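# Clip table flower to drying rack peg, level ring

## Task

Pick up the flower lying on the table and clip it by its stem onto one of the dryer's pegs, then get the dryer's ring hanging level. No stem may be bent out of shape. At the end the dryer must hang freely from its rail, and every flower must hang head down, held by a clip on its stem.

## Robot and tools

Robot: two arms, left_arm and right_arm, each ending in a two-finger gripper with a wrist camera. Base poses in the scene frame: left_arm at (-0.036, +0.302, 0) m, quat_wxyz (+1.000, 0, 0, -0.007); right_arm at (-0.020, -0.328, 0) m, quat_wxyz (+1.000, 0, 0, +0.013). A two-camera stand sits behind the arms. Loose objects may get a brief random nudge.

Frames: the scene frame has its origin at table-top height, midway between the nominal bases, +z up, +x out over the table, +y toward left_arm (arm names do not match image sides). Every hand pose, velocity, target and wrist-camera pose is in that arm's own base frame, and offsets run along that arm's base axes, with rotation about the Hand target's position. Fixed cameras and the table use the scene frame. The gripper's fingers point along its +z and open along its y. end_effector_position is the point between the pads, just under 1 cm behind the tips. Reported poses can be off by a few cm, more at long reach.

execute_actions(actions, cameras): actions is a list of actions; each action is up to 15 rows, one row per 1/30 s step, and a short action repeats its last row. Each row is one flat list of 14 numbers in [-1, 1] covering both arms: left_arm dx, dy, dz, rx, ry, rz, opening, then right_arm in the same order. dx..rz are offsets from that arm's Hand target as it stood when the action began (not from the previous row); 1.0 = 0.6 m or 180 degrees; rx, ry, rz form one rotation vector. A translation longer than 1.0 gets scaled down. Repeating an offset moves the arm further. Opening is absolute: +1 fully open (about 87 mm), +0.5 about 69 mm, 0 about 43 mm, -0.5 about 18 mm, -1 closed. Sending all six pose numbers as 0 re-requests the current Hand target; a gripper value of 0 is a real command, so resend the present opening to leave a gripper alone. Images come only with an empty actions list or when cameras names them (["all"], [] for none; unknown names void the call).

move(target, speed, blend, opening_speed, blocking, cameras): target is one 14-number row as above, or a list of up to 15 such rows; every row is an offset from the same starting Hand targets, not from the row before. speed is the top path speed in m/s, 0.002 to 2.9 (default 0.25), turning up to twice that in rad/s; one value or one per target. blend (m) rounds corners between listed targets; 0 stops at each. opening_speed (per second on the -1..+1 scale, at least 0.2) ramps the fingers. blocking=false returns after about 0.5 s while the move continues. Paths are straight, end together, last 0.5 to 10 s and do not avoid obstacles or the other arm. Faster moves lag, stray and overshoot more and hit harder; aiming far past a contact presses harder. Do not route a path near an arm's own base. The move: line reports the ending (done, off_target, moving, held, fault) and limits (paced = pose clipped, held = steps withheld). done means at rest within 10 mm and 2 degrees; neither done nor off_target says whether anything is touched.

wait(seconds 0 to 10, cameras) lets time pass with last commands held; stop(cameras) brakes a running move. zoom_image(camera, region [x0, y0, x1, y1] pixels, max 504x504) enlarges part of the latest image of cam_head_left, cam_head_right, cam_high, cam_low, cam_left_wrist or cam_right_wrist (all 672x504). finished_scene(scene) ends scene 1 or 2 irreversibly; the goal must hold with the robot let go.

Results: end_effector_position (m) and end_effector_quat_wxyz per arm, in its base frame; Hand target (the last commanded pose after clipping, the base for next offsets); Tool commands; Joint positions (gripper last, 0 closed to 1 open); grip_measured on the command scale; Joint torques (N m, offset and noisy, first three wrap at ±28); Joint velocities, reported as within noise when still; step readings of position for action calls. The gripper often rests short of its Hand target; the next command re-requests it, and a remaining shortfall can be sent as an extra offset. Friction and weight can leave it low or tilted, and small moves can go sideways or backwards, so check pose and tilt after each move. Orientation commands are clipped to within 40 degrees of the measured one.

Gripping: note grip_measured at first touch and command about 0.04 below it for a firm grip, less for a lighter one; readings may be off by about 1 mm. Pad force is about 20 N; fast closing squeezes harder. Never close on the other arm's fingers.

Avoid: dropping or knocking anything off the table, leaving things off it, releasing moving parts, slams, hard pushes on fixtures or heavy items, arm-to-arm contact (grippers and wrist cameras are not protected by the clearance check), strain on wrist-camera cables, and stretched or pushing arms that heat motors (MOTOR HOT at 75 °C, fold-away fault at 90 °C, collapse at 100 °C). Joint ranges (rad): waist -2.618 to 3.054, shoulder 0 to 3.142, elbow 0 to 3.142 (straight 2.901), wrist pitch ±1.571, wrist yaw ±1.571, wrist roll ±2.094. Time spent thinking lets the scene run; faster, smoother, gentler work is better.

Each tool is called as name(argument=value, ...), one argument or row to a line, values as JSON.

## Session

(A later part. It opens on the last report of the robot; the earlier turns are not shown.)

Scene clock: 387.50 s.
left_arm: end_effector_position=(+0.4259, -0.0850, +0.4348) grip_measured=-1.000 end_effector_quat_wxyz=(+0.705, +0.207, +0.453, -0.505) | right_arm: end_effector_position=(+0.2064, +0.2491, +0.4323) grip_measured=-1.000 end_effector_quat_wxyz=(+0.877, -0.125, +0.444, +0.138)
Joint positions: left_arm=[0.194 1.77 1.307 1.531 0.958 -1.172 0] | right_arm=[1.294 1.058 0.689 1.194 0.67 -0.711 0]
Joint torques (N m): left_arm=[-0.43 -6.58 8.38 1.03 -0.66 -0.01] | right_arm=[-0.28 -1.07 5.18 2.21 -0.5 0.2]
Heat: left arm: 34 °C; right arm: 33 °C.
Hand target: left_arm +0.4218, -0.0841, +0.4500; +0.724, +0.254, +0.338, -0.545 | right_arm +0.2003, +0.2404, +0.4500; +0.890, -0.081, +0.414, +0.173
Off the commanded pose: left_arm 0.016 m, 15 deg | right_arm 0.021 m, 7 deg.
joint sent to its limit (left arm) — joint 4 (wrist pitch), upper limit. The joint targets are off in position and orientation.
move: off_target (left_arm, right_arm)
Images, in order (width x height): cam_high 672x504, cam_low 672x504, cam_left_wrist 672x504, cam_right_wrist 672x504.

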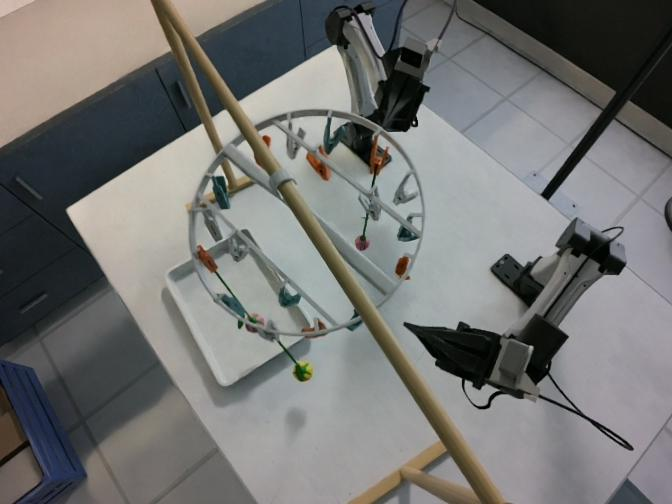

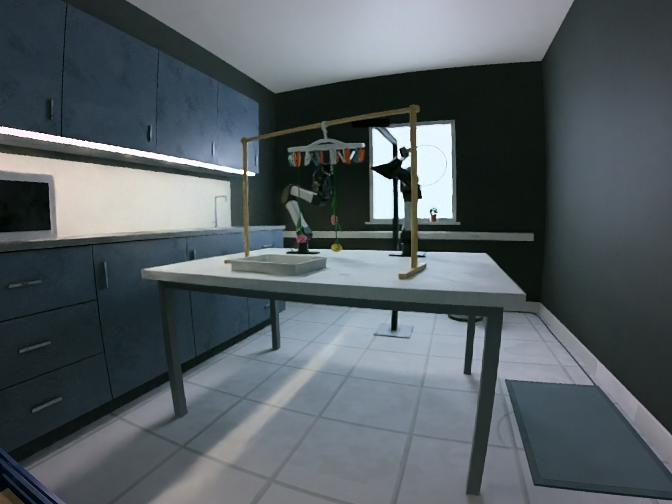

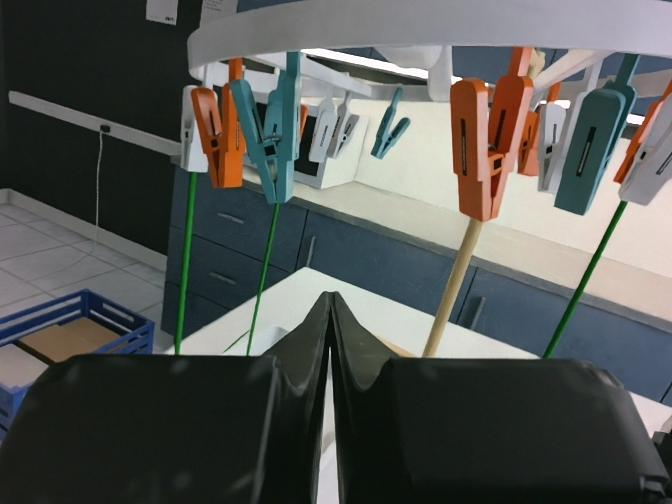

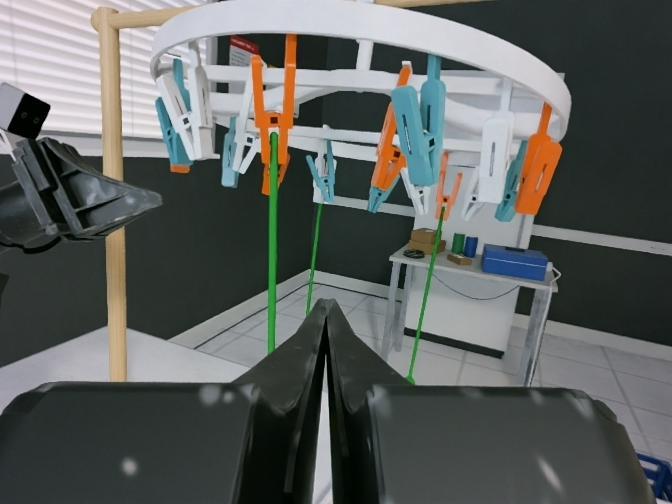

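move(
  target=[-0.2833,0.2233,-0.2,0.1335,0.0383,0,-1,0.2632,-0.1753,0.0333,-0.0819,0.0947,0.2085,0.1],
  speed=0.2,
  cameras=["cam_right_wrist","cam_high"],
)

Scene clock: 401.60 s.
left_arm: end_effector_position=(+0.2578, +0.0541, +0.3322) grip_measured=-1.000 end_effector_quat_wxyz=(+0.664, +0.152, +0.679, -0.273) | right_arm: end_effector_position=(+0.3631, +0.1330, +0.4571) grip_measured=+0.100 end_effector_quat_wxyz=(+0.692, -0.276, +0.528, +0.408)
Joint positions: left_arm=[0.943 1.173 0.717 1.531 1.536 -1.244 0] | right_arm=[-0.078 1.338 1.238 0.68 -1.015 0.559 0.55]
Joint torques (N m): left_arm=[0.36 -3.12 4.63 0.8 -0.32 0.18] | right_arm=[-0.09 -3.03 7.73 1.66 -0.02 0.11]
Heat: left arm: 35 °C; right arm: 33 °C.
Hand target: left_arm +0.2518, +0.0498, +0.3300; +0.634, +0.364, +0.489, -0.475 | right_arm +0.3582, +0.1352, +0.4700; +0.700, -0.295, +0.509, +0.405
Off the commanded pose: left_arm 0.008 m, 41 deg; orientation clipped | right_arm 0.014 m, 3 deg.
joint sent to its limit (left arm) — joint 4 (wrist pitch), upper limit; joint 5 (wrist yaw), upper limit. The joint targets are off in position and orientation.
move: off_target (left_arm, right_arm); limits=paced
Images, in order (width x height): cam_high 672x504, cam_right_wrist 672x504.

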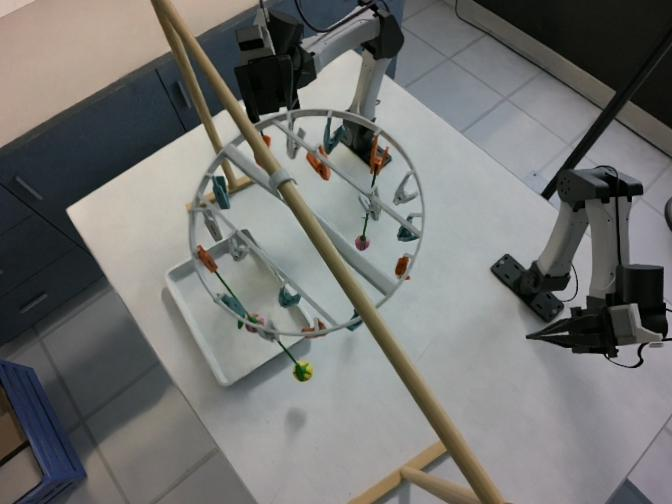

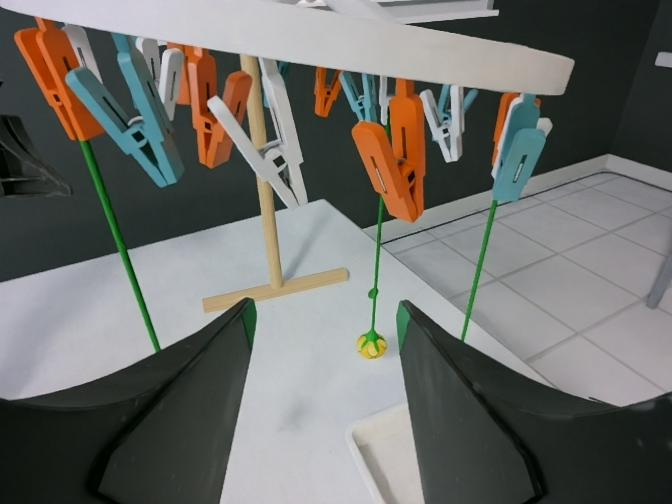

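move(
  target=[0,0,0,0,0,0,-1,0.0333,-0.0228,0.025,0,0,0,0.1],
  speed=0.1,
  cameras=["cam_right_wrist"],
)

Scene clock: 406.03 s.
left_arm: end_effector_position=(+0.2578, +0.0541, +0.3322) grip_measured=-1.000 end_effector_quat_wxyz=(+0.664, +0.152, +0.679, -0.273) | right_arm: end_effector_position=(+0.3838, +0.1192, +0.4731) grip_measured=+0.100 end_effector_quat_wxyz=(+0.692, -0.275, +0.527, +0.408)
Joint positions: left_arm=[0.943 1.173 0.717 1.531 1.536 -1.244 0] | right_arm=[-0.119 1.434 1.367 0.692 -1.048 0.61 0.55]
Joint torques (N m): left_arm=[0.29 -3.21 4.75 0.82 -0.35 0.15] | right_arm=[-0.2 -3.84 7.54 1.58 0 0.11]
Heat: left arm: 34 °C; right arm: 33 °C.
Hand target: left_arm +0.2518, +0.0498, +0.3300; +0.634, +0.364, +0.489, -0.475 | right_arm +0.3782, +0.1215, +0.4850; +0.700, -0.295, +0.509, +0.405
Off the commanded pose: left_arm 0.008 m, 40 deg | right_arm 0.013 m, 3 deg.
joint sent to its limit (left arm) — joint 4 (wrist pitch), upper limit; joint 5 (wrist yaw), upper limit. The joint targets are off in position and orientation.
move: off_target (left_arm, right_arm)
Images, in order (width x height): cam_right_wrist 672x504.

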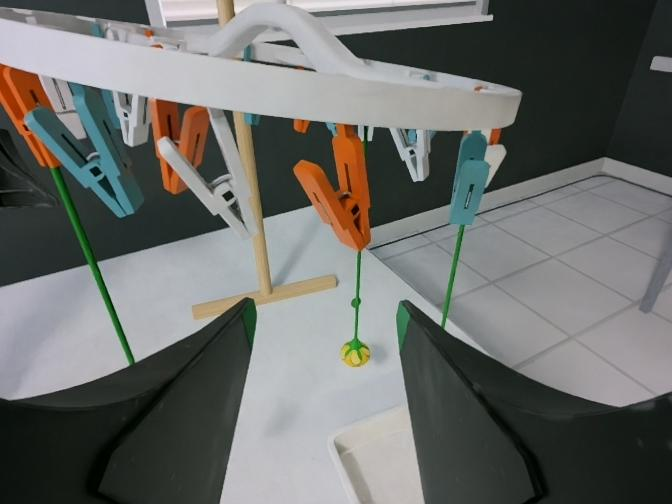

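move(
  target=[0,0,0,0,0,0,-1,0.0667,0.1125,0.012,0,0,0,0.1],
  speed=0.1,
  cameras=["cam_right_wrist","cam_high"],
)

zoom_image(
  camera="cam_high",
  region=[200, 80, 340, 200],
)

Scene clock: 409.00 s.
left_arm: end_effector_position=(+0.2578, +0.0541, +0.3322) grip_measured=-1.000 end_effector_quat_wxyz=(+0.664, +0.152, +0.679, -0.273) | right_arm: end_effector_position=(+0.4129, +0.1913, +0.4865) grip_measured=+0.100 end_effector_quat_wxyz=(+0.691, -0.299, +0.509, +0.416)
Joint positions: left_arm=[0.943 1.173 0.717 1.531 1.536 -1.244 0] | right_arm=[0.1 1.569 1.566 0.517 -0.908 0.429 0.55]
Joint torques (N m): left_arm=[0.34 -3.21 4.74 0.81 -0.35 0.15] | right_arm=[0.5 -4.98 7.64 1.11 0.31 -0.21]
Heat: left arm: 34 °C; right arm: 33 °C.
Hand target: left_arm +0.2518, +0.0498, +0.3300; +0.634, +0.364, +0.489, -0.475 | right_arm +0.4182, +0.1890, +0.4922; +0.700, -0.295, +0.509, +0.405
Off the commanded pose: left_arm 0.008 m, 40 deg | right_arm 0.008 m, 2 deg.
joint sent to its limit (left arm) — joint 4 (wrist pitch), upper limit; joint 5 (wrist yaw), upper limit. The joint targets are off in position and orientation.
move: off_target (left_arm)
Images, in order (width x height): cam_high 672x504, cam_right_wrist 672x504.

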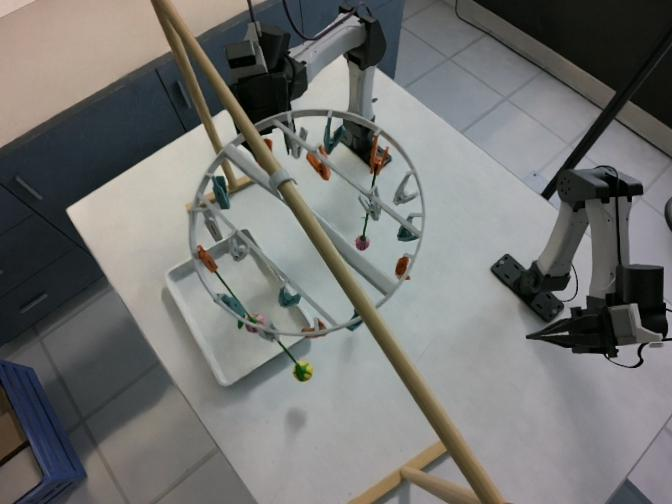

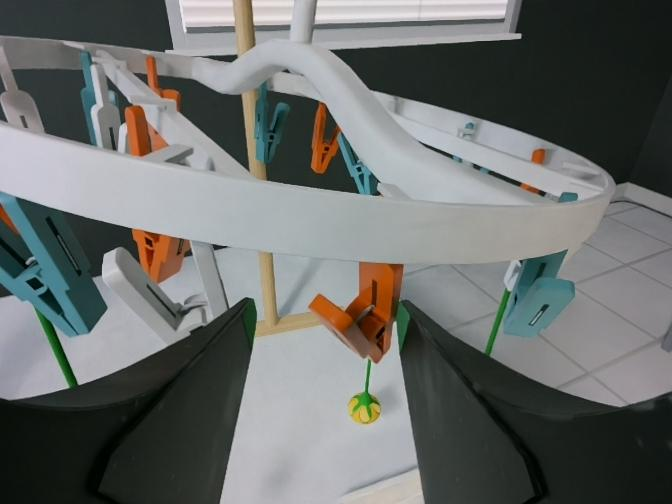

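Scaled by 3.600 from the camera's 672x504 image, which has a finer 960x720 frame.

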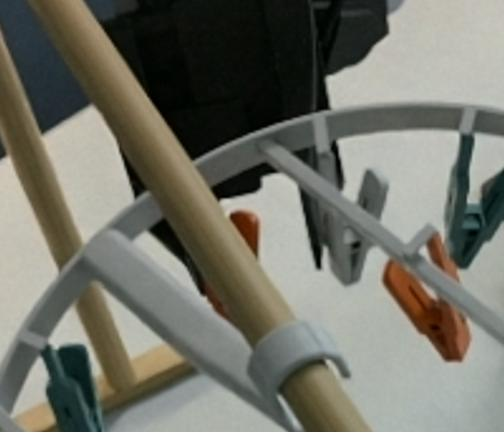

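move(
  target=[
    [0,0,0,0,0,0,-1,-0.0655,0.0587,0,0,0,-0.0639,0.1],
    [0,0,0,0,0,0,-1,-0.1212,0.1265,0,0,0,-0.1583,0.1],
    [0,0,0,0,0,0,-1,-0.1503,0.2098,0,0,0,-0.2528,0.1],
    [0,0,0,0,0,0,-1,-0.1525,0.2762,0,0,0,-0.325,0.1],
    [0,0,0,0,0,0,-1,-0.1378,0.3413,0,0,0,-0.3861,0.1],
  ],
  speed=0.1,
  blend=[0.02,0.02,0.02,0.02,0],
  cameras=["cam_right_wrist","cam_high","cam_head_left"],
)

Scene clock: 418.57 s.
left_arm: end_effector_position=(+0.2578, +0.0541, +0.3322) grip_measured=-1.000 end_effector_quat_wxyz=(+0.664, +0.152, +0.679, -0.273) | right_arm: end_effector_position=(+0.3387, +0.3953, +0.4921) grip_measured=+0.100 end_effector_quat_wxyz=(+0.808, +0.034, +0.584, -0.069)
Joint positions: left_arm=[0.943 1.173 0.717 1.531 1.536 -1.244 0] | right_arm=[1.206 2.194 2.304 0.876 1.183 -0.978 0.55]
Joint torques (N m): left_arm=[0.32 -3.1 4.6 0.84 -0.35 0.16] | right_arm=[0.64 -8.59 6.71 0.95 -0.27 -0.15]
Heat: left arm: 34 °C; right arm: 34 °C.
Hand target: left_arm +0.2518, +0.0498, +0.3300; +0.634, +0.364, +0.489, -0.475 | right_arm +0.3355, +0.3938, +0.4922; +0.806, +0.048, +0.586, -0.066
Off the commanded pose: left_arm 0.008 m, 40 deg | right_arm 0.004 m, 2 deg.
joint sent to its limit (left arm) — joint 4 (wrist pitch), upper limit; joint 5 (wrist yaw), upper limit. The joint targets are off in position and orientation.
move: off_target (left_arm)
Images, in order (width x height): cam_head_left 672x504, cam_high 672x504, cam_right_wrist 672x504.

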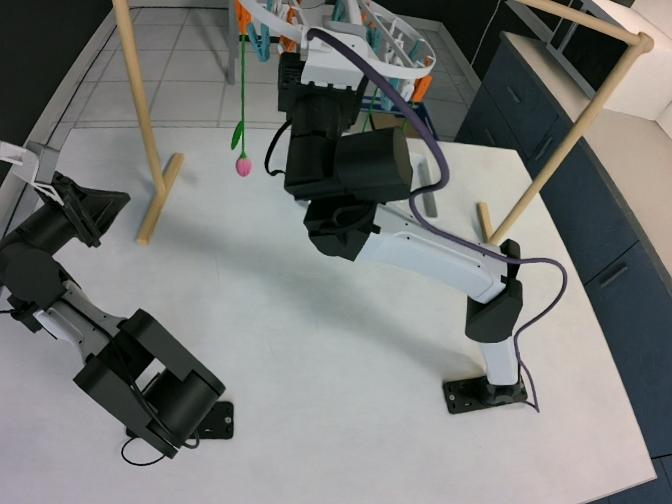

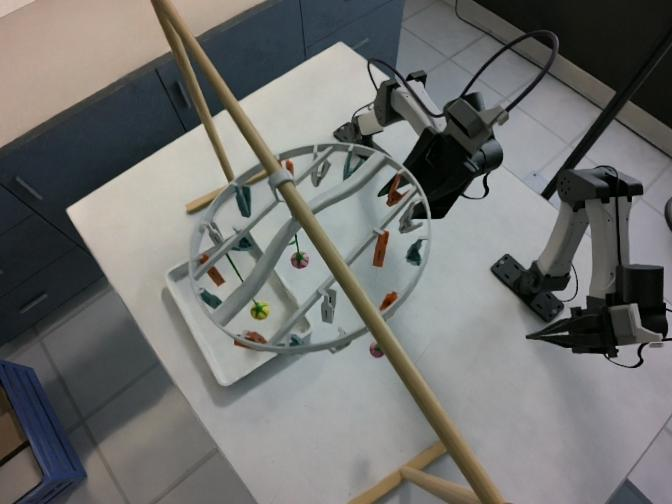

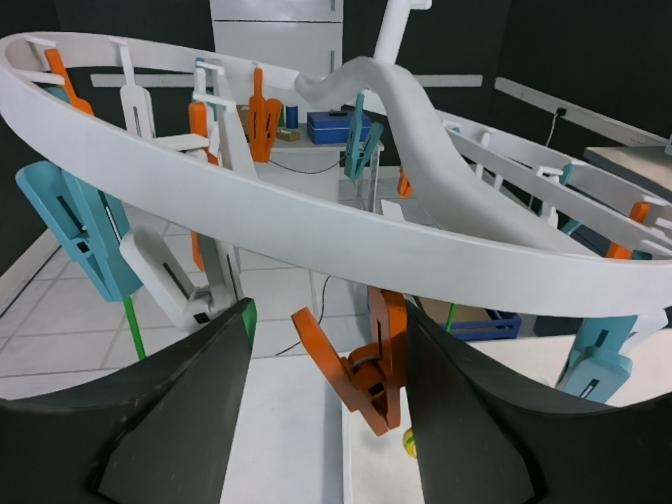

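move(
  target=[
    [0,0,0,0,0,0,-1,-0.11,0.016,-0.035,0,0,0,0.1],
    [0,0,0,0,0,0,-1,-0.13,-0.12,-0.06,0,0,0.1389,0.1],
  ],
  speed=0.15,
  blend=[0.02,0],
  cameras=["cam_right_wrist","cam_high","cam_low"],
)

zoom_image(
  camera="cam_low",
  region=[270, 100, 390, 270],
)

zoom_image(
  camera="cam_high",
  region=[170, 120, 450, 380],
)

Scene clock: 423.23 s.
left_arm: end_effector_position=(+0.2578, +0.0541, +0.3322) grip_measured=-1.000 end_effector_quat_wxyz=(+0.664, +0.152, +0.679, -0.273) | right_arm: end_effector_position=(+0.2598, +0.3223, +0.4519) grip_measured=+0.100 end_effector_quat_wxyz=(+0.801, -0.077, +0.586, +0.095)
Joint positions: left_arm=[0.943 1.173 0.717 1.531 1.536 -1.244 0] | right_arm=[1.274 1.408 1.271 0.685 0.953 -0.473 0.55]
Joint torques (N m): left_arm=[0.24 -3.11 4.55 0.83 -0.32 0.19] | right_arm=[-0.31 -5.65 5.45 1.06 -0.5 0.19]
Heat: left arm: 34 °C; right arm: 34 °C.
Hand target: left_arm +0.2518, +0.0498, +0.3300; +0.634, +0.364, +0.489, -0.475 | right_arm +0.2575, +0.3218, +0.4562; +0.801, -0.080, +0.583, +0.110
Off the commanded pose: left_arm 0.008 m, 40 deg | right_arm 0.005 m, 2 deg.
joint sent to its limit (left arm) — joint 4 (wrist pitch), upper limit; joint 5 (wrist yaw), upper limit. The joint targets are off in position and orientation.
move: off_target (left_arm)
Images, in order (width x height): cam_high 672x504, cam_low 672x504, cam_right_wrist 672x504.

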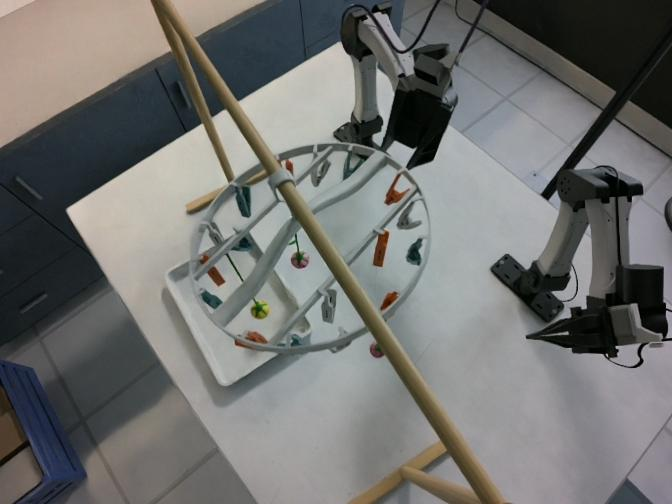

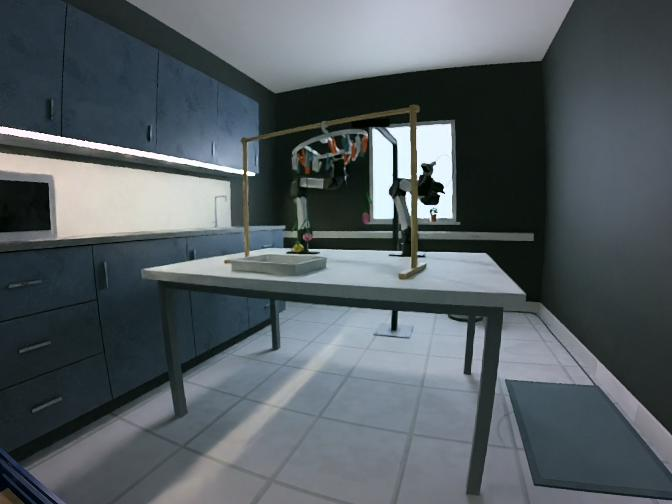

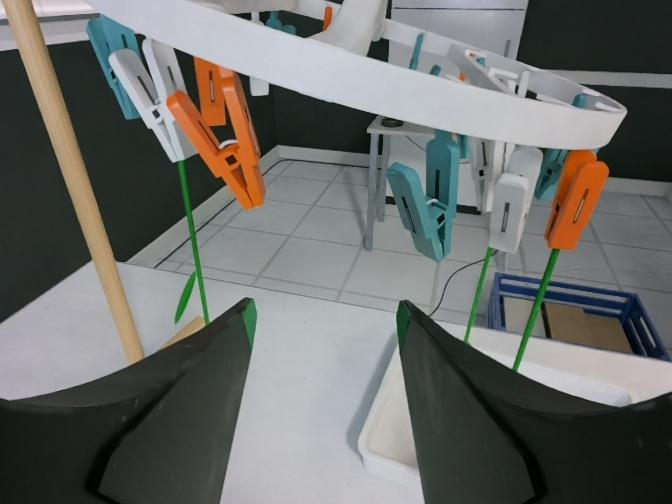

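Scaled by 2.965 from the camera's 672x504 image, which has a finer 960x720 frame.

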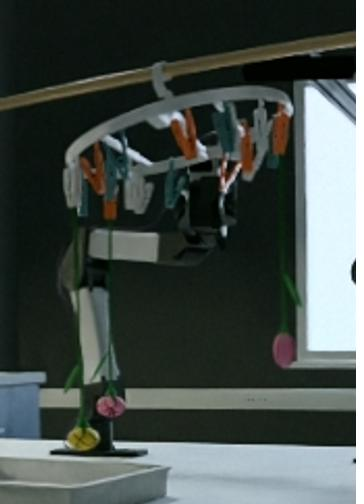

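Scaled by 1.800 from the camera's 672x504 image, which has a finer 960x720 frame.

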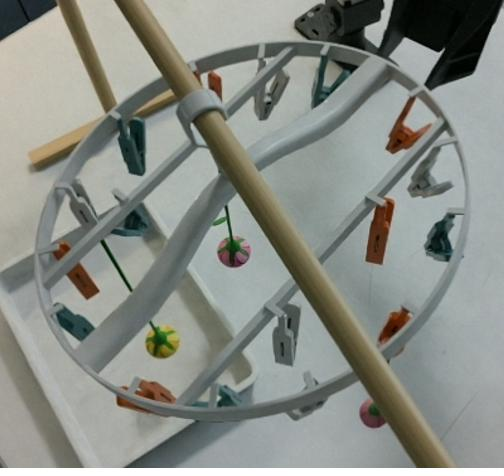

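move(
  target=[0,0,0,0,0,0,-1,0.0212,-0.0545,0.005,0,0,0,0.1],
  speed=0.12,
  cameras=["cam_right_wrist"],
)

Scene clock: 427.30 s.
left_arm: end_effector_position=(+0.2578, +0.0541, +0.3322) grip_measured=-1.000 end_effector_quat_wxyz=(+0.664, +0.152, +0.679, -0.273) | right_arm: end_effector_position=(+0.2729, +0.2875, +0.4589) grip_measured=+0.100 end_effector_quat_wxyz=(+0.803, -0.073, +0.583, +0.097)
Joint positions: left_arm=[0.943 1.173 0.717 1.531 1.536 -1.244 0] | right_arm=[1.188 1.301 1.222 0.583 0.879 -0.407 0.55]
Joint torques (N m): left_arm=[0.43 -3.17 4.7 0.81 -0.34 0.17] | right_arm=[-0.21 -4.48 5.09 1.13 -0.47 0.19]
Heat: left arm: 33 °C; right arm: 34 °C.
Hand target: left_arm +0.2518, +0.0498, +0.3300; +0.634, +0.364, +0.489, -0.475 | right_arm +0.2702, +0.2891, +0.4592; +0.801, -0.080, +0.583, +0.110
Off the commanded pose: left_arm 0.008 m, 40 deg | right_arm 0.003 m, 2 deg.
joint sent to its limit (left arm) — joint 4 (wrist pitch), upper limit; joint 5 (wrist yaw), upper limit. The joint targets are off in position and orientation.
move: off_target (left_arm)
Images, in order (width x height): cam_right_wrist 672x504.

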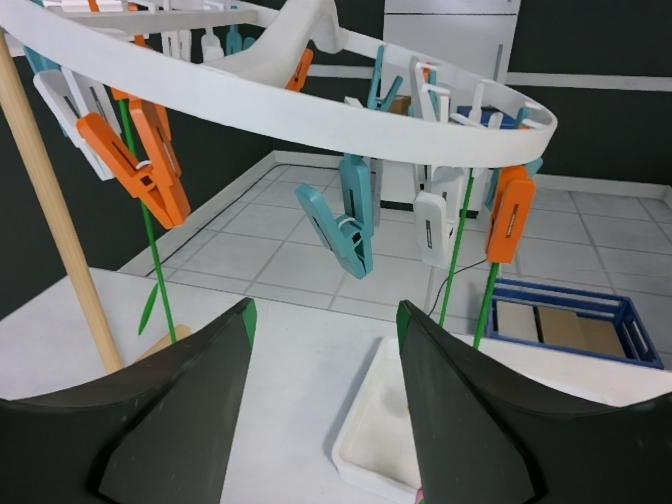

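move(
  target=[
    [0,0,0,0,0,0,-1,0.1117,0.0217,0.0083,0,0,0,0.1],
    [0,0,0,0,0,0,-1,0.1073,0.0957,0.0083,0,0,-0.0722,0.1],
    [0,0,0,0,0,0,-1,0.118,0.1557,0.0083,0,0,-0.1389,0.1],
  ],
  speed=0.1,
  blend=[0.01,0.02,0],
  cameras=["cam_right_wrist","cam_high"],
)

Scene clock: 432.33 s.
left_arm: end_effector_position=(+0.2578, +0.0541, +0.3322) grip_measured=-1.000 end_effector_quat_wxyz=(+0.664, +0.152, +0.679, -0.273) | right_arm: end_effector_position=(+0.3431, +0.3862, +0.4608) grip_measured=+0.100 end_effector_quat_wxyz=(+0.806, +0.026, +0.587, -0.071)
Joint positions: left_arm=[0.943 1.173 0.717 1.531 1.536 -1.244 0] | right_arm=[1.189 2.089 2.025 0.99 1.172 -0.929 0.55]
Joint torques (N m): left_arm=[0.4 -3.1 4.7 0.81 -0.34 0.19] | right_arm=[0.65 -8.27 7.12 1.15 -0.26 -0.14]
Heat: left arm: 33 °C; right arm: 34 °C.
Hand target: left_arm +0.2518, +0.0498, +0.3300; +0.634, +0.364, +0.489, -0.475 | right_arm +0.3410, +0.3825, +0.4642; +0.806, +0.048, +0.586, -0.066
Off the commanded pose: left_arm 0.008 m, 40 deg | right_arm 0.005 m, 3 deg.
joint sent to its limit (left arm) — joint 4 (wrist pitch), upper limit; joint 5 (wrist yaw), upper limit. The joint targets are off in position and orientation.
move: off_target (left_arm, right_arm)
Images, in order (width x height): cam_high 672x504, cam_right_wrist 672x504.

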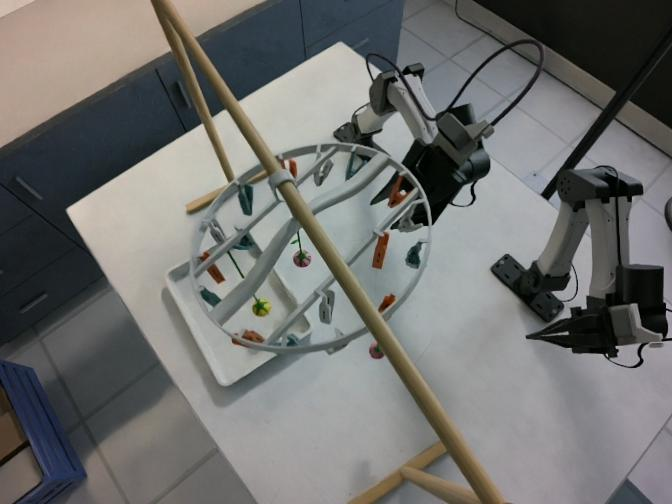

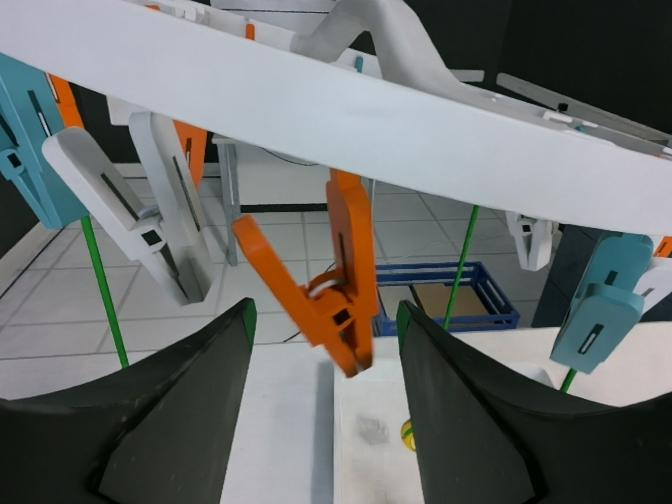

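move(
  target=[
    [0,0,0,0,0,0,-1,0,0,0.05,0,0,0,0.1],
    [0,0,0,0,0,0,-1,0.0437,0.0678,0.05,0,0,-0.05,0.1],
    [0,0,0,0,0,0,-1,0.0927,0.12,0.05,0,0,-0.1,0.1],
  ],
  speed=0.08,
  blend=[0.005,0.02,0],
  cameras=["cam_right_wrist","cam_high"],
)

Scene clock: 437.90 s.
left_arm: end_effector_position=(+0.2578, +0.0541, +0.3322) grip_measured=-1.000 end_effector_quat_wxyz=(+0.664, +0.152, +0.679, -0.273) | right_arm: end_effector_position=(+0.3927, +0.4499, +0.4929) grip_measured=+0.100 end_effector_quat_wxyz=(+0.856, -0.032, +0.514, -0.045)
Joint positions: left_arm=[0.943 1.173 0.717 1.531 1.536 -1.244 0] | right_arm=[1.122 2.548 2.845 0.579 0.914 -0.875 0.55]
Joint torques (N m): left_arm=[0.35 -3.08 4.52 0.8 -0.33 0.16] | right_arm=[-0.29 -10.54 6.24 0.64 -0.58 0.16]
Heat: left arm: 33 °C; right arm: 34 °C.
Hand target: left_arm +0.2518, +0.0498, +0.3300; +0.634, +0.364, +0.489, -0.475 | right_arm +0.3967, +0.4545, +0.4942; +0.786, +0.139, +0.572, -0.192
Off the commanded pose: left_arm 0.008 m, 40 deg | right_arm 0.006 m, 28 deg.
elbow stopped short (right arm): the move would have taken joint 3 (elbow) straighter than the controller allows.
joint sent to its limit (left arm) — joint 4 (wrist pitch), upper limit; joint 5 (wrist yaw), upper limit. The joint targets are off in position and orientation.
move: off_target (left_arm, right_arm)
Images, in order (width x height): cam_high 672x504, cam_right_wrist 672x504.

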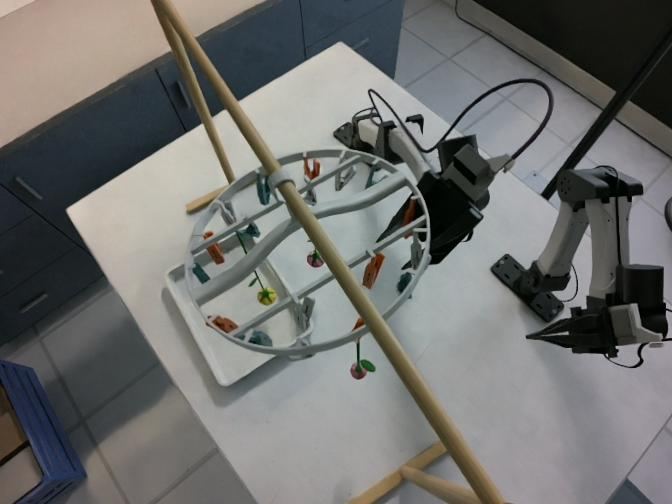

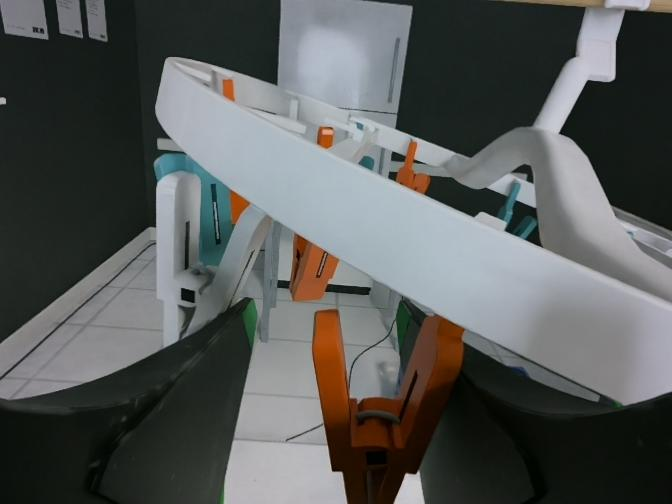

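move(
  target=[
    [0,0,0,0,0,0,-1,-0.178,-0.0075,-0.09,0,0,0.15,0.1],
    [0,0,0,0,0,0,-1,-0.236,-0.324,-0.0737,0,0,0.2917,0.1],
  ],
  speed=0.15,
  blend=[0.03,0],
  cameras=["cam_right_wrist","cam_high","cam_head_left","cam_head_right"],
)

zoom_image(
  camera="cam_high",
  region=[170, 120, 450, 380],
)

Scene clock: 442.40 s.
left_arm: end_effector_position=(+0.2578, +0.0541, +0.3322) grip_measured=-1.000 end_effector_quat_wxyz=(+0.664, +0.152, +0.679, -0.273) | right_arm: end_effector_position=(+0.2563, +0.2562, +0.4526) grip_measured=+0.100 end_effector_quat_wxyz=(+0.795, -0.119, +0.571, +0.165)
Joint positions: left_arm=[0.943 1.173 0.717 1.531 1.536 -1.244 0] | right_arm=[1.11 1.071 1.075 0.41 0.655 -0.263 0.55]
Joint torques (N m): left_arm=[0.32 -3.03 4.74 0.82 -0.32 0.17] | right_arm=[-0.29 -1.65 5.81 1.3 -0.4 0.18]
Heat: left arm: 33 °C; right arm: 35 °C.
Hand target: left_arm +0.2518, +0.0498, +0.3300; +0.634, +0.364, +0.489, -0.475 | right_arm +0.2551, +0.2601, +0.4499; +0.789, -0.128, +0.574, +0.176
Off the commanded pose: left_arm 0.008 m, 40 deg | right_arm 0.005 m, 2 deg.
joint sent to its limit (left arm) — joint 4 (wrist pitch), upper limit; joint 5 (wrist yaw), upper limit. The joint targets are off in position and orientation.
move: off_target (left_arm)
Images, in order (width x height): cam_head_left 672x504, cam_head_right 672x504, cam_high 672x504, cam_right_wrist 672x504.

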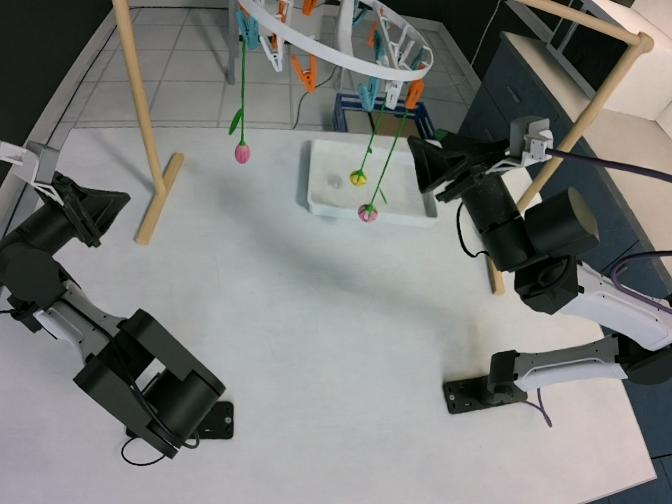

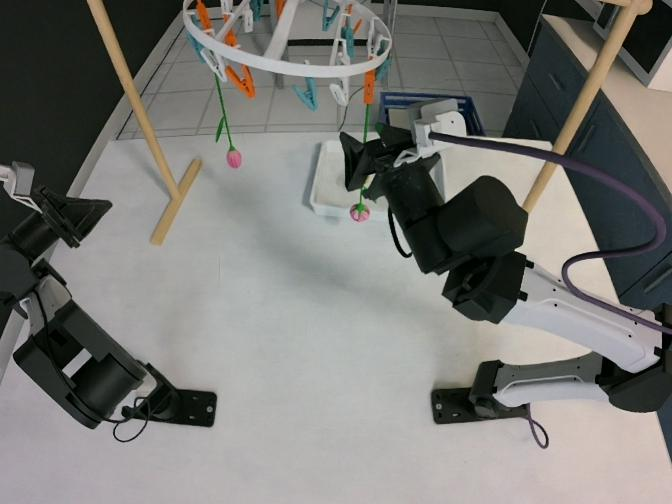

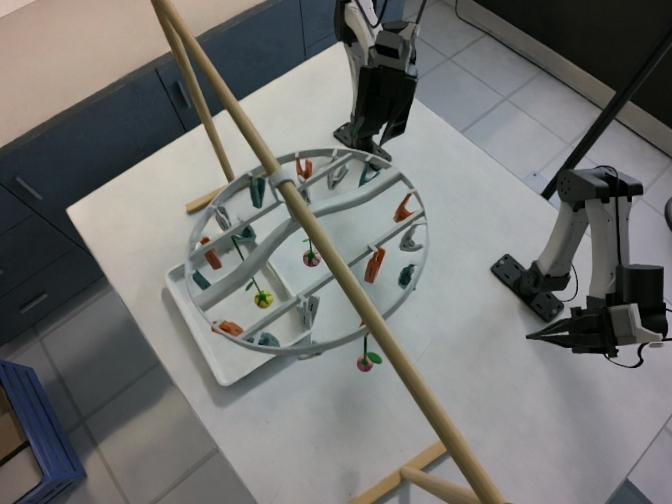

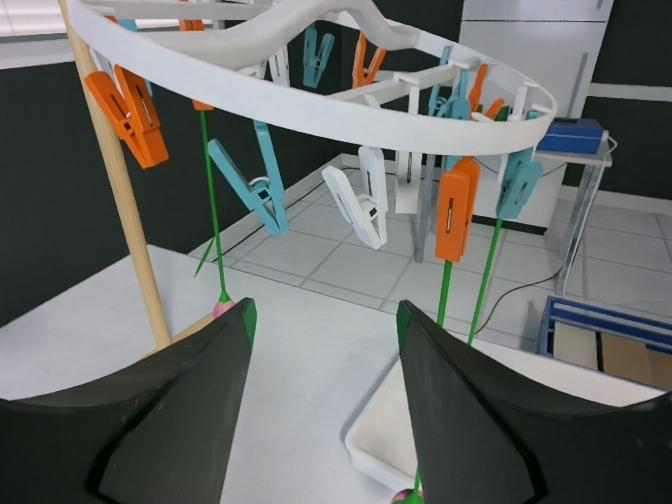

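Scaled by 1.800 from the camera's 672x504 image, which has a finer 960x720 frame.

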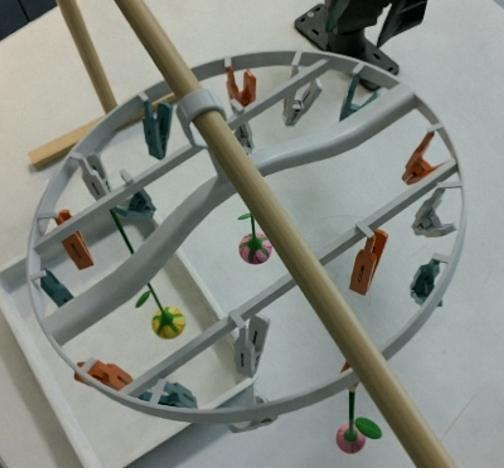

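move(
  target=[
    [0.02,-0.333,0.0,-0.0391,-0.0446,0.3466,0,0,0,0,0,0,0,0.1],
    [0.04,-0.669,0.0367,-0.0391,-0.0446,0.3466,0,0,0,0,0,0,0,0.1],
  ],
  speed=0.25,
  blend=[0.05,0],
  cameras=["cam_left_wrist","cam_high","cam_head_left"],
)

Scene clock: 448.20 s.
left_arm: end_effector_position=(+0.2742, -0.3547, +0.3399) grip_measured=+0.000 end_effector_quat_wxyz=(+0.834, +0.079, +0.540, -0.077) | right_arm: end_effector_position=(+0.2562, +0.2564, +0.4527) grip_measured=+0.100 end_effector_quat_wxyz=(+0.795, -0.120, +0.571, +0.166)
Joint positions: left_arm=[-1.26 1.689 0.968 1.424 -0.897 0.638 0.5] | right_arm=[1.11 1.071 1.075 0.41 0.654 -0.263 0.55]
Joint torques (N m): left_arm=[-0.31 -5.74 8.47 1.46 -0.05 0.16] | right_arm=[-0.29 -1.65 5.83 1.3 -0.39 0.19]
Heat: left arm: 34 °C; right arm: 35 °C.
Hand target: left_arm +0.2758, -0.3516, +0.3520; +0.839, +0.052, +0.535, -0.080 | right_arm +0.2551, +0.2601, +0.4499; +0.789, -0.128, +0.574, +0.176
Off the commanded pose: left_arm 0.013 m, 3 deg | right_arm 0.005 m, 2 deg.
move: off_target (left_arm)
Images, in order (width x height): cam_head_left 672x504, cam_high 672x504, cam_left_wrist 672x504.

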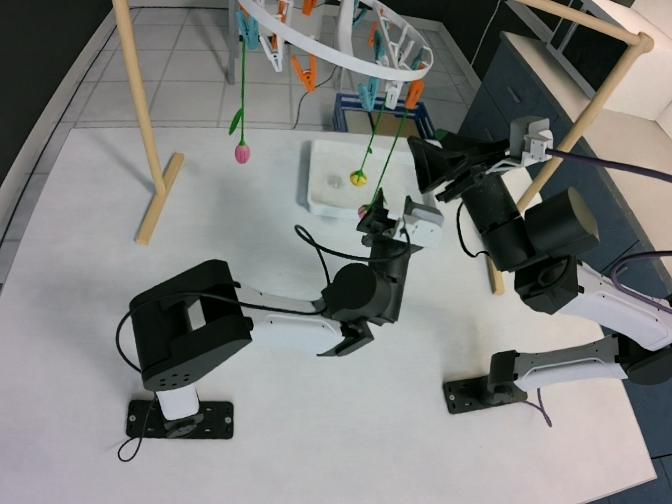

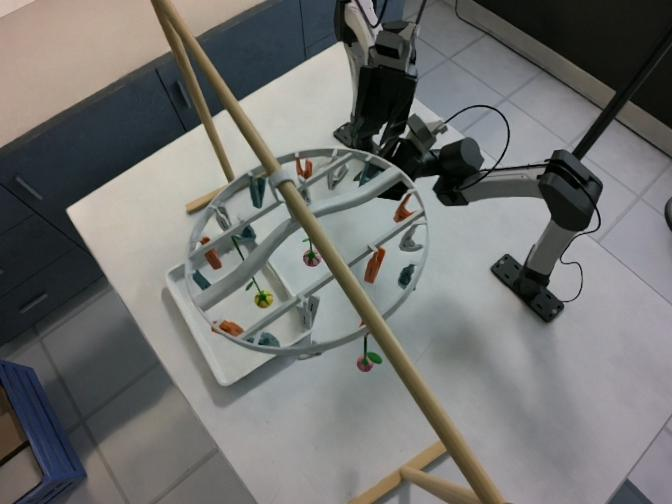

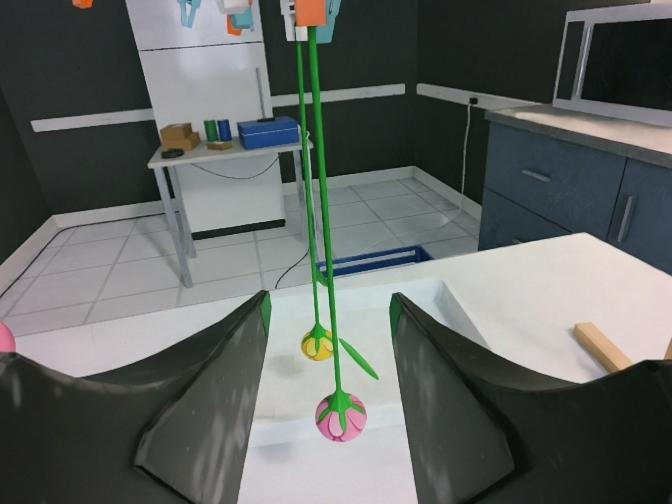

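move(
  target=[0.2128,-0.0373,0.025,0,0,0,0.1,0,0,0,0,0,0,0.1],
  speed=0.12,
  cameras=["cam_left_wrist","cam_right_wrist"],
)

Scene clock: 452.60 s.
left_arm: end_effector_position=(+0.3333, -0.4039, +0.3914) grip_measured=+0.100 end_effector_quat_wxyz=(+0.873, +0.097, +0.449, -0.162) | right_arm: end_effector_position=(+0.2756, +0.2115, +0.4697) grip_measured=+0.099 end_effector_quat_wxyz=(+0.814, -0.023, +0.566, +0.129)
Joint positions: left_arm=[-1.088 1.86 1.244 1.359 -0.549 0.475 0.55] | right_arm=[1.037 1.062 1.081 0.5 0.769 -0.263 0.55]
Joint torques (N m): left_arm=[8.17 -6.26 10.82 -0.53 -1.36 -0.41] | right_arm=[5.59 -1.76 3.64 0.39 -1.4 0.14]
Heat: left arm: 34 °C; right arm: 34 °C.
Hand target: left_arm +0.4035, -0.3739, +0.3670; +0.839, +0.052, +0.535, -0.080 | right_arm +0.2551, +0.2601, +0.4499; +0.789, -0.128, +0.574, +0.176
Off the commanded pose: left_arm 0.080 m, 15 deg | right_arm 0.056 m, 13 deg.
move: off_target (left_arm, right_arm)
Images, in order (width x height): cam_left_wrist 672x504, cam_right_wrist 672x504.

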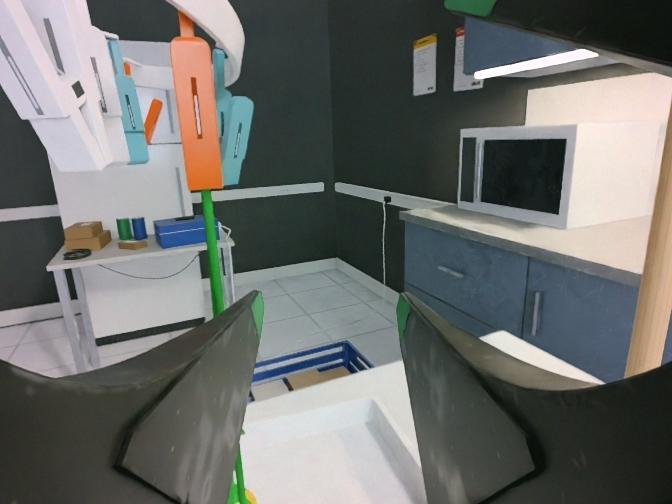

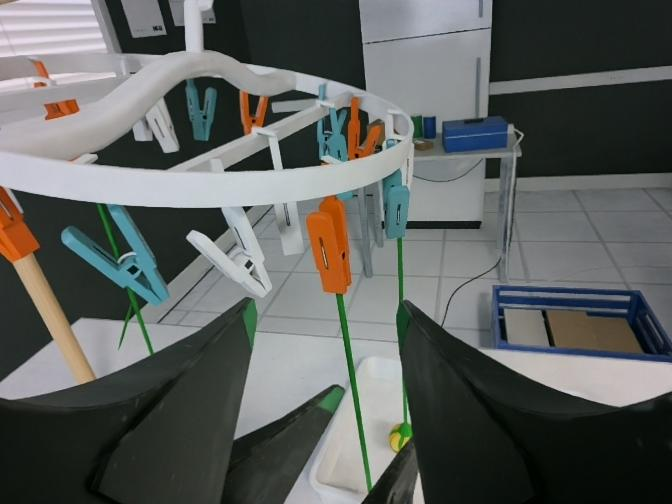

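move(
  target=[-0.2128,0.0373,-0.025,0,0,0,0.1,0,0,0,0,0,0,0.1],
  speed=0.12,
  cameras=["cam_left_wrist","cam_right_wrist","cam_high","cam_head_left"],
)

Scene clock: 455.47 s.
left_arm: end_effector_position=(+0.2776, -0.3651, +0.3414) grip_measured=+0.100 end_effector_quat_wxyz=(+0.835, +0.075, +0.539, -0.078) | right_arm: end_effector_position=(+0.2589, +0.2513, +0.4548) grip_measured=+0.100 end_effector_quat_wxyz=(+0.797, -0.114, +0.570, +0.162)
Joint positions: left_arm=[-1.26 1.73 1.017 1.425 -0.897 0.639 0.55] | right_arm=[1.096 1.066 1.077 0.41 0.654 -0.263 0.55]
Joint torques (N m): left_arm=[-0.18 -9.52 4.81 1.44 -0.1 0.17] | right_arm=[0.64 -1.28 5.65 1.3 -0.39 0.18]
Heat: left arm: 35 °C; right arm: 34 °C.
Hand target: left_arm +0.2758, -0.3516, +0.3520; +0.839, +0.052, +0.535, -0.080 | right_arm +0.2551, +0.2601, +0.4499; +0.789, -0.128, +0.574, +0.176
Off the commanded pose: left_arm 0.017 m, 3 deg | right_arm 0.011 m, 2 deg.
move: off_target (left_arm, right_arm)
Images, in order (width x height): cam_head_left 672x504, cam_high 672x504, cam_left_wrist 672x504, cam_right_wrist 672x504.

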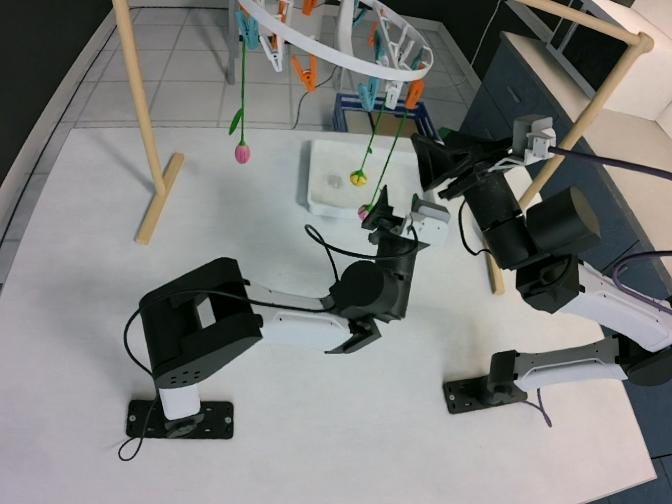

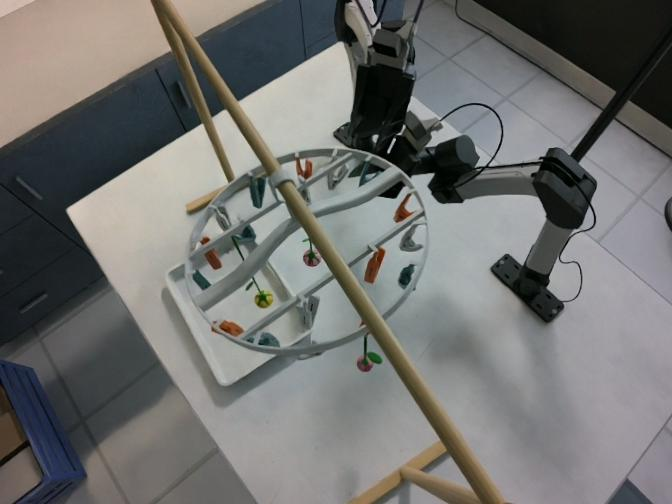

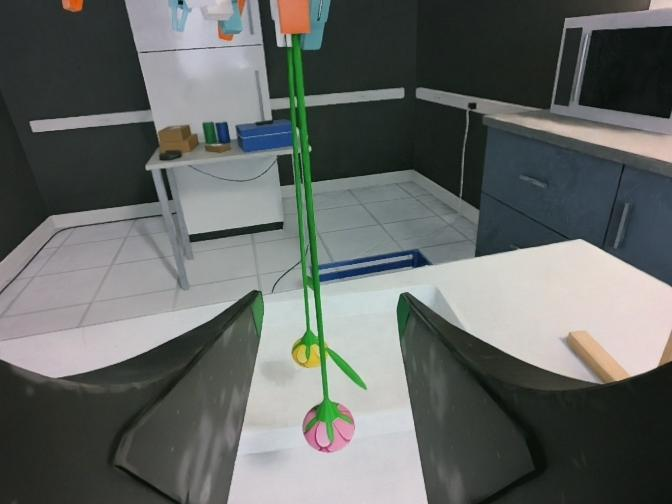

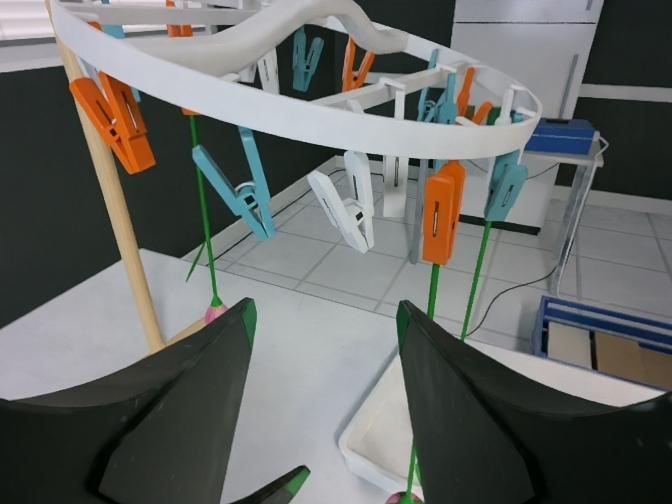

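move(
  target=[-0.1,0.12,0.0,0,0,0,0.1,0,0,0,0,0,0,0.1],
  speed=0.15,
  cameras=["cam_right_wrist"],
)

Scene clock: 457.67 s.
left_arm: end_effector_position=(+0.2168, -0.2915, +0.3470) grip_measured=+0.100 end_effector_quat_wxyz=(+0.833, +0.082, +0.541, -0.080) | right_arm: end_effector_position=(+0.2589, +0.2513, +0.4548) grip_measured=+0.100 end_effector_quat_wxyz=(+0.797, -0.114, +0.570, +0.162)
Joint positions: left_arm=[-1.397 1.415 0.706 1.532 -0.991 0.788 0.55] | right_arm=[1.096 1.066 1.077 0.41 0.654 -0.263 0.55]
Joint torques (N m): left_arm=[-0.64 -5.55 4.63 1.39 -0.03 0.16] | right_arm=[0.64 -1.28 5.65 1.3 -0.39 0.18]
Heat: left arm: 34 °C; right arm: 34 °C.
Hand target: left_arm +0.2158, -0.2796, +0.3520; +0.839, +0.052, +0.535, -0.080 | right_arm +0.2551, +0.2601, +0.4499; +0.789, -0.128, +0.574, +0.176
Off the commanded pose: left_arm 0.013 m, 4 deg | right_arm 0.011 m, 2 deg.
joint sent to its limit (left arm) — joint 4 (wrist pitch), upper limit. The joint targets are off in position, not in orientation.
move: off_target (left_arm, right_arm)
Images, in order (width x height): cam_right_wrist 672x504.

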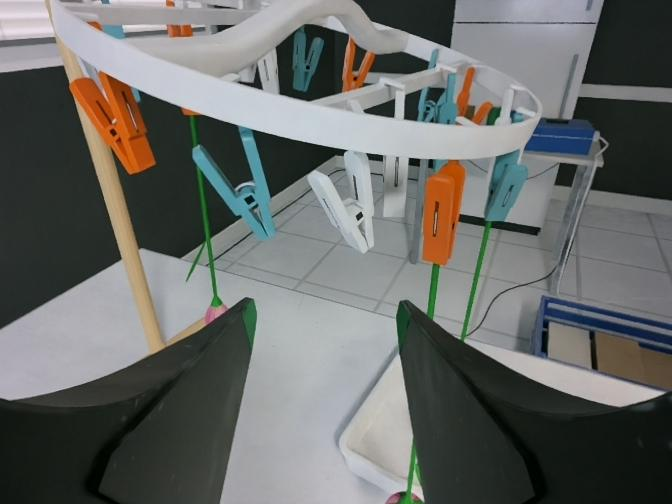

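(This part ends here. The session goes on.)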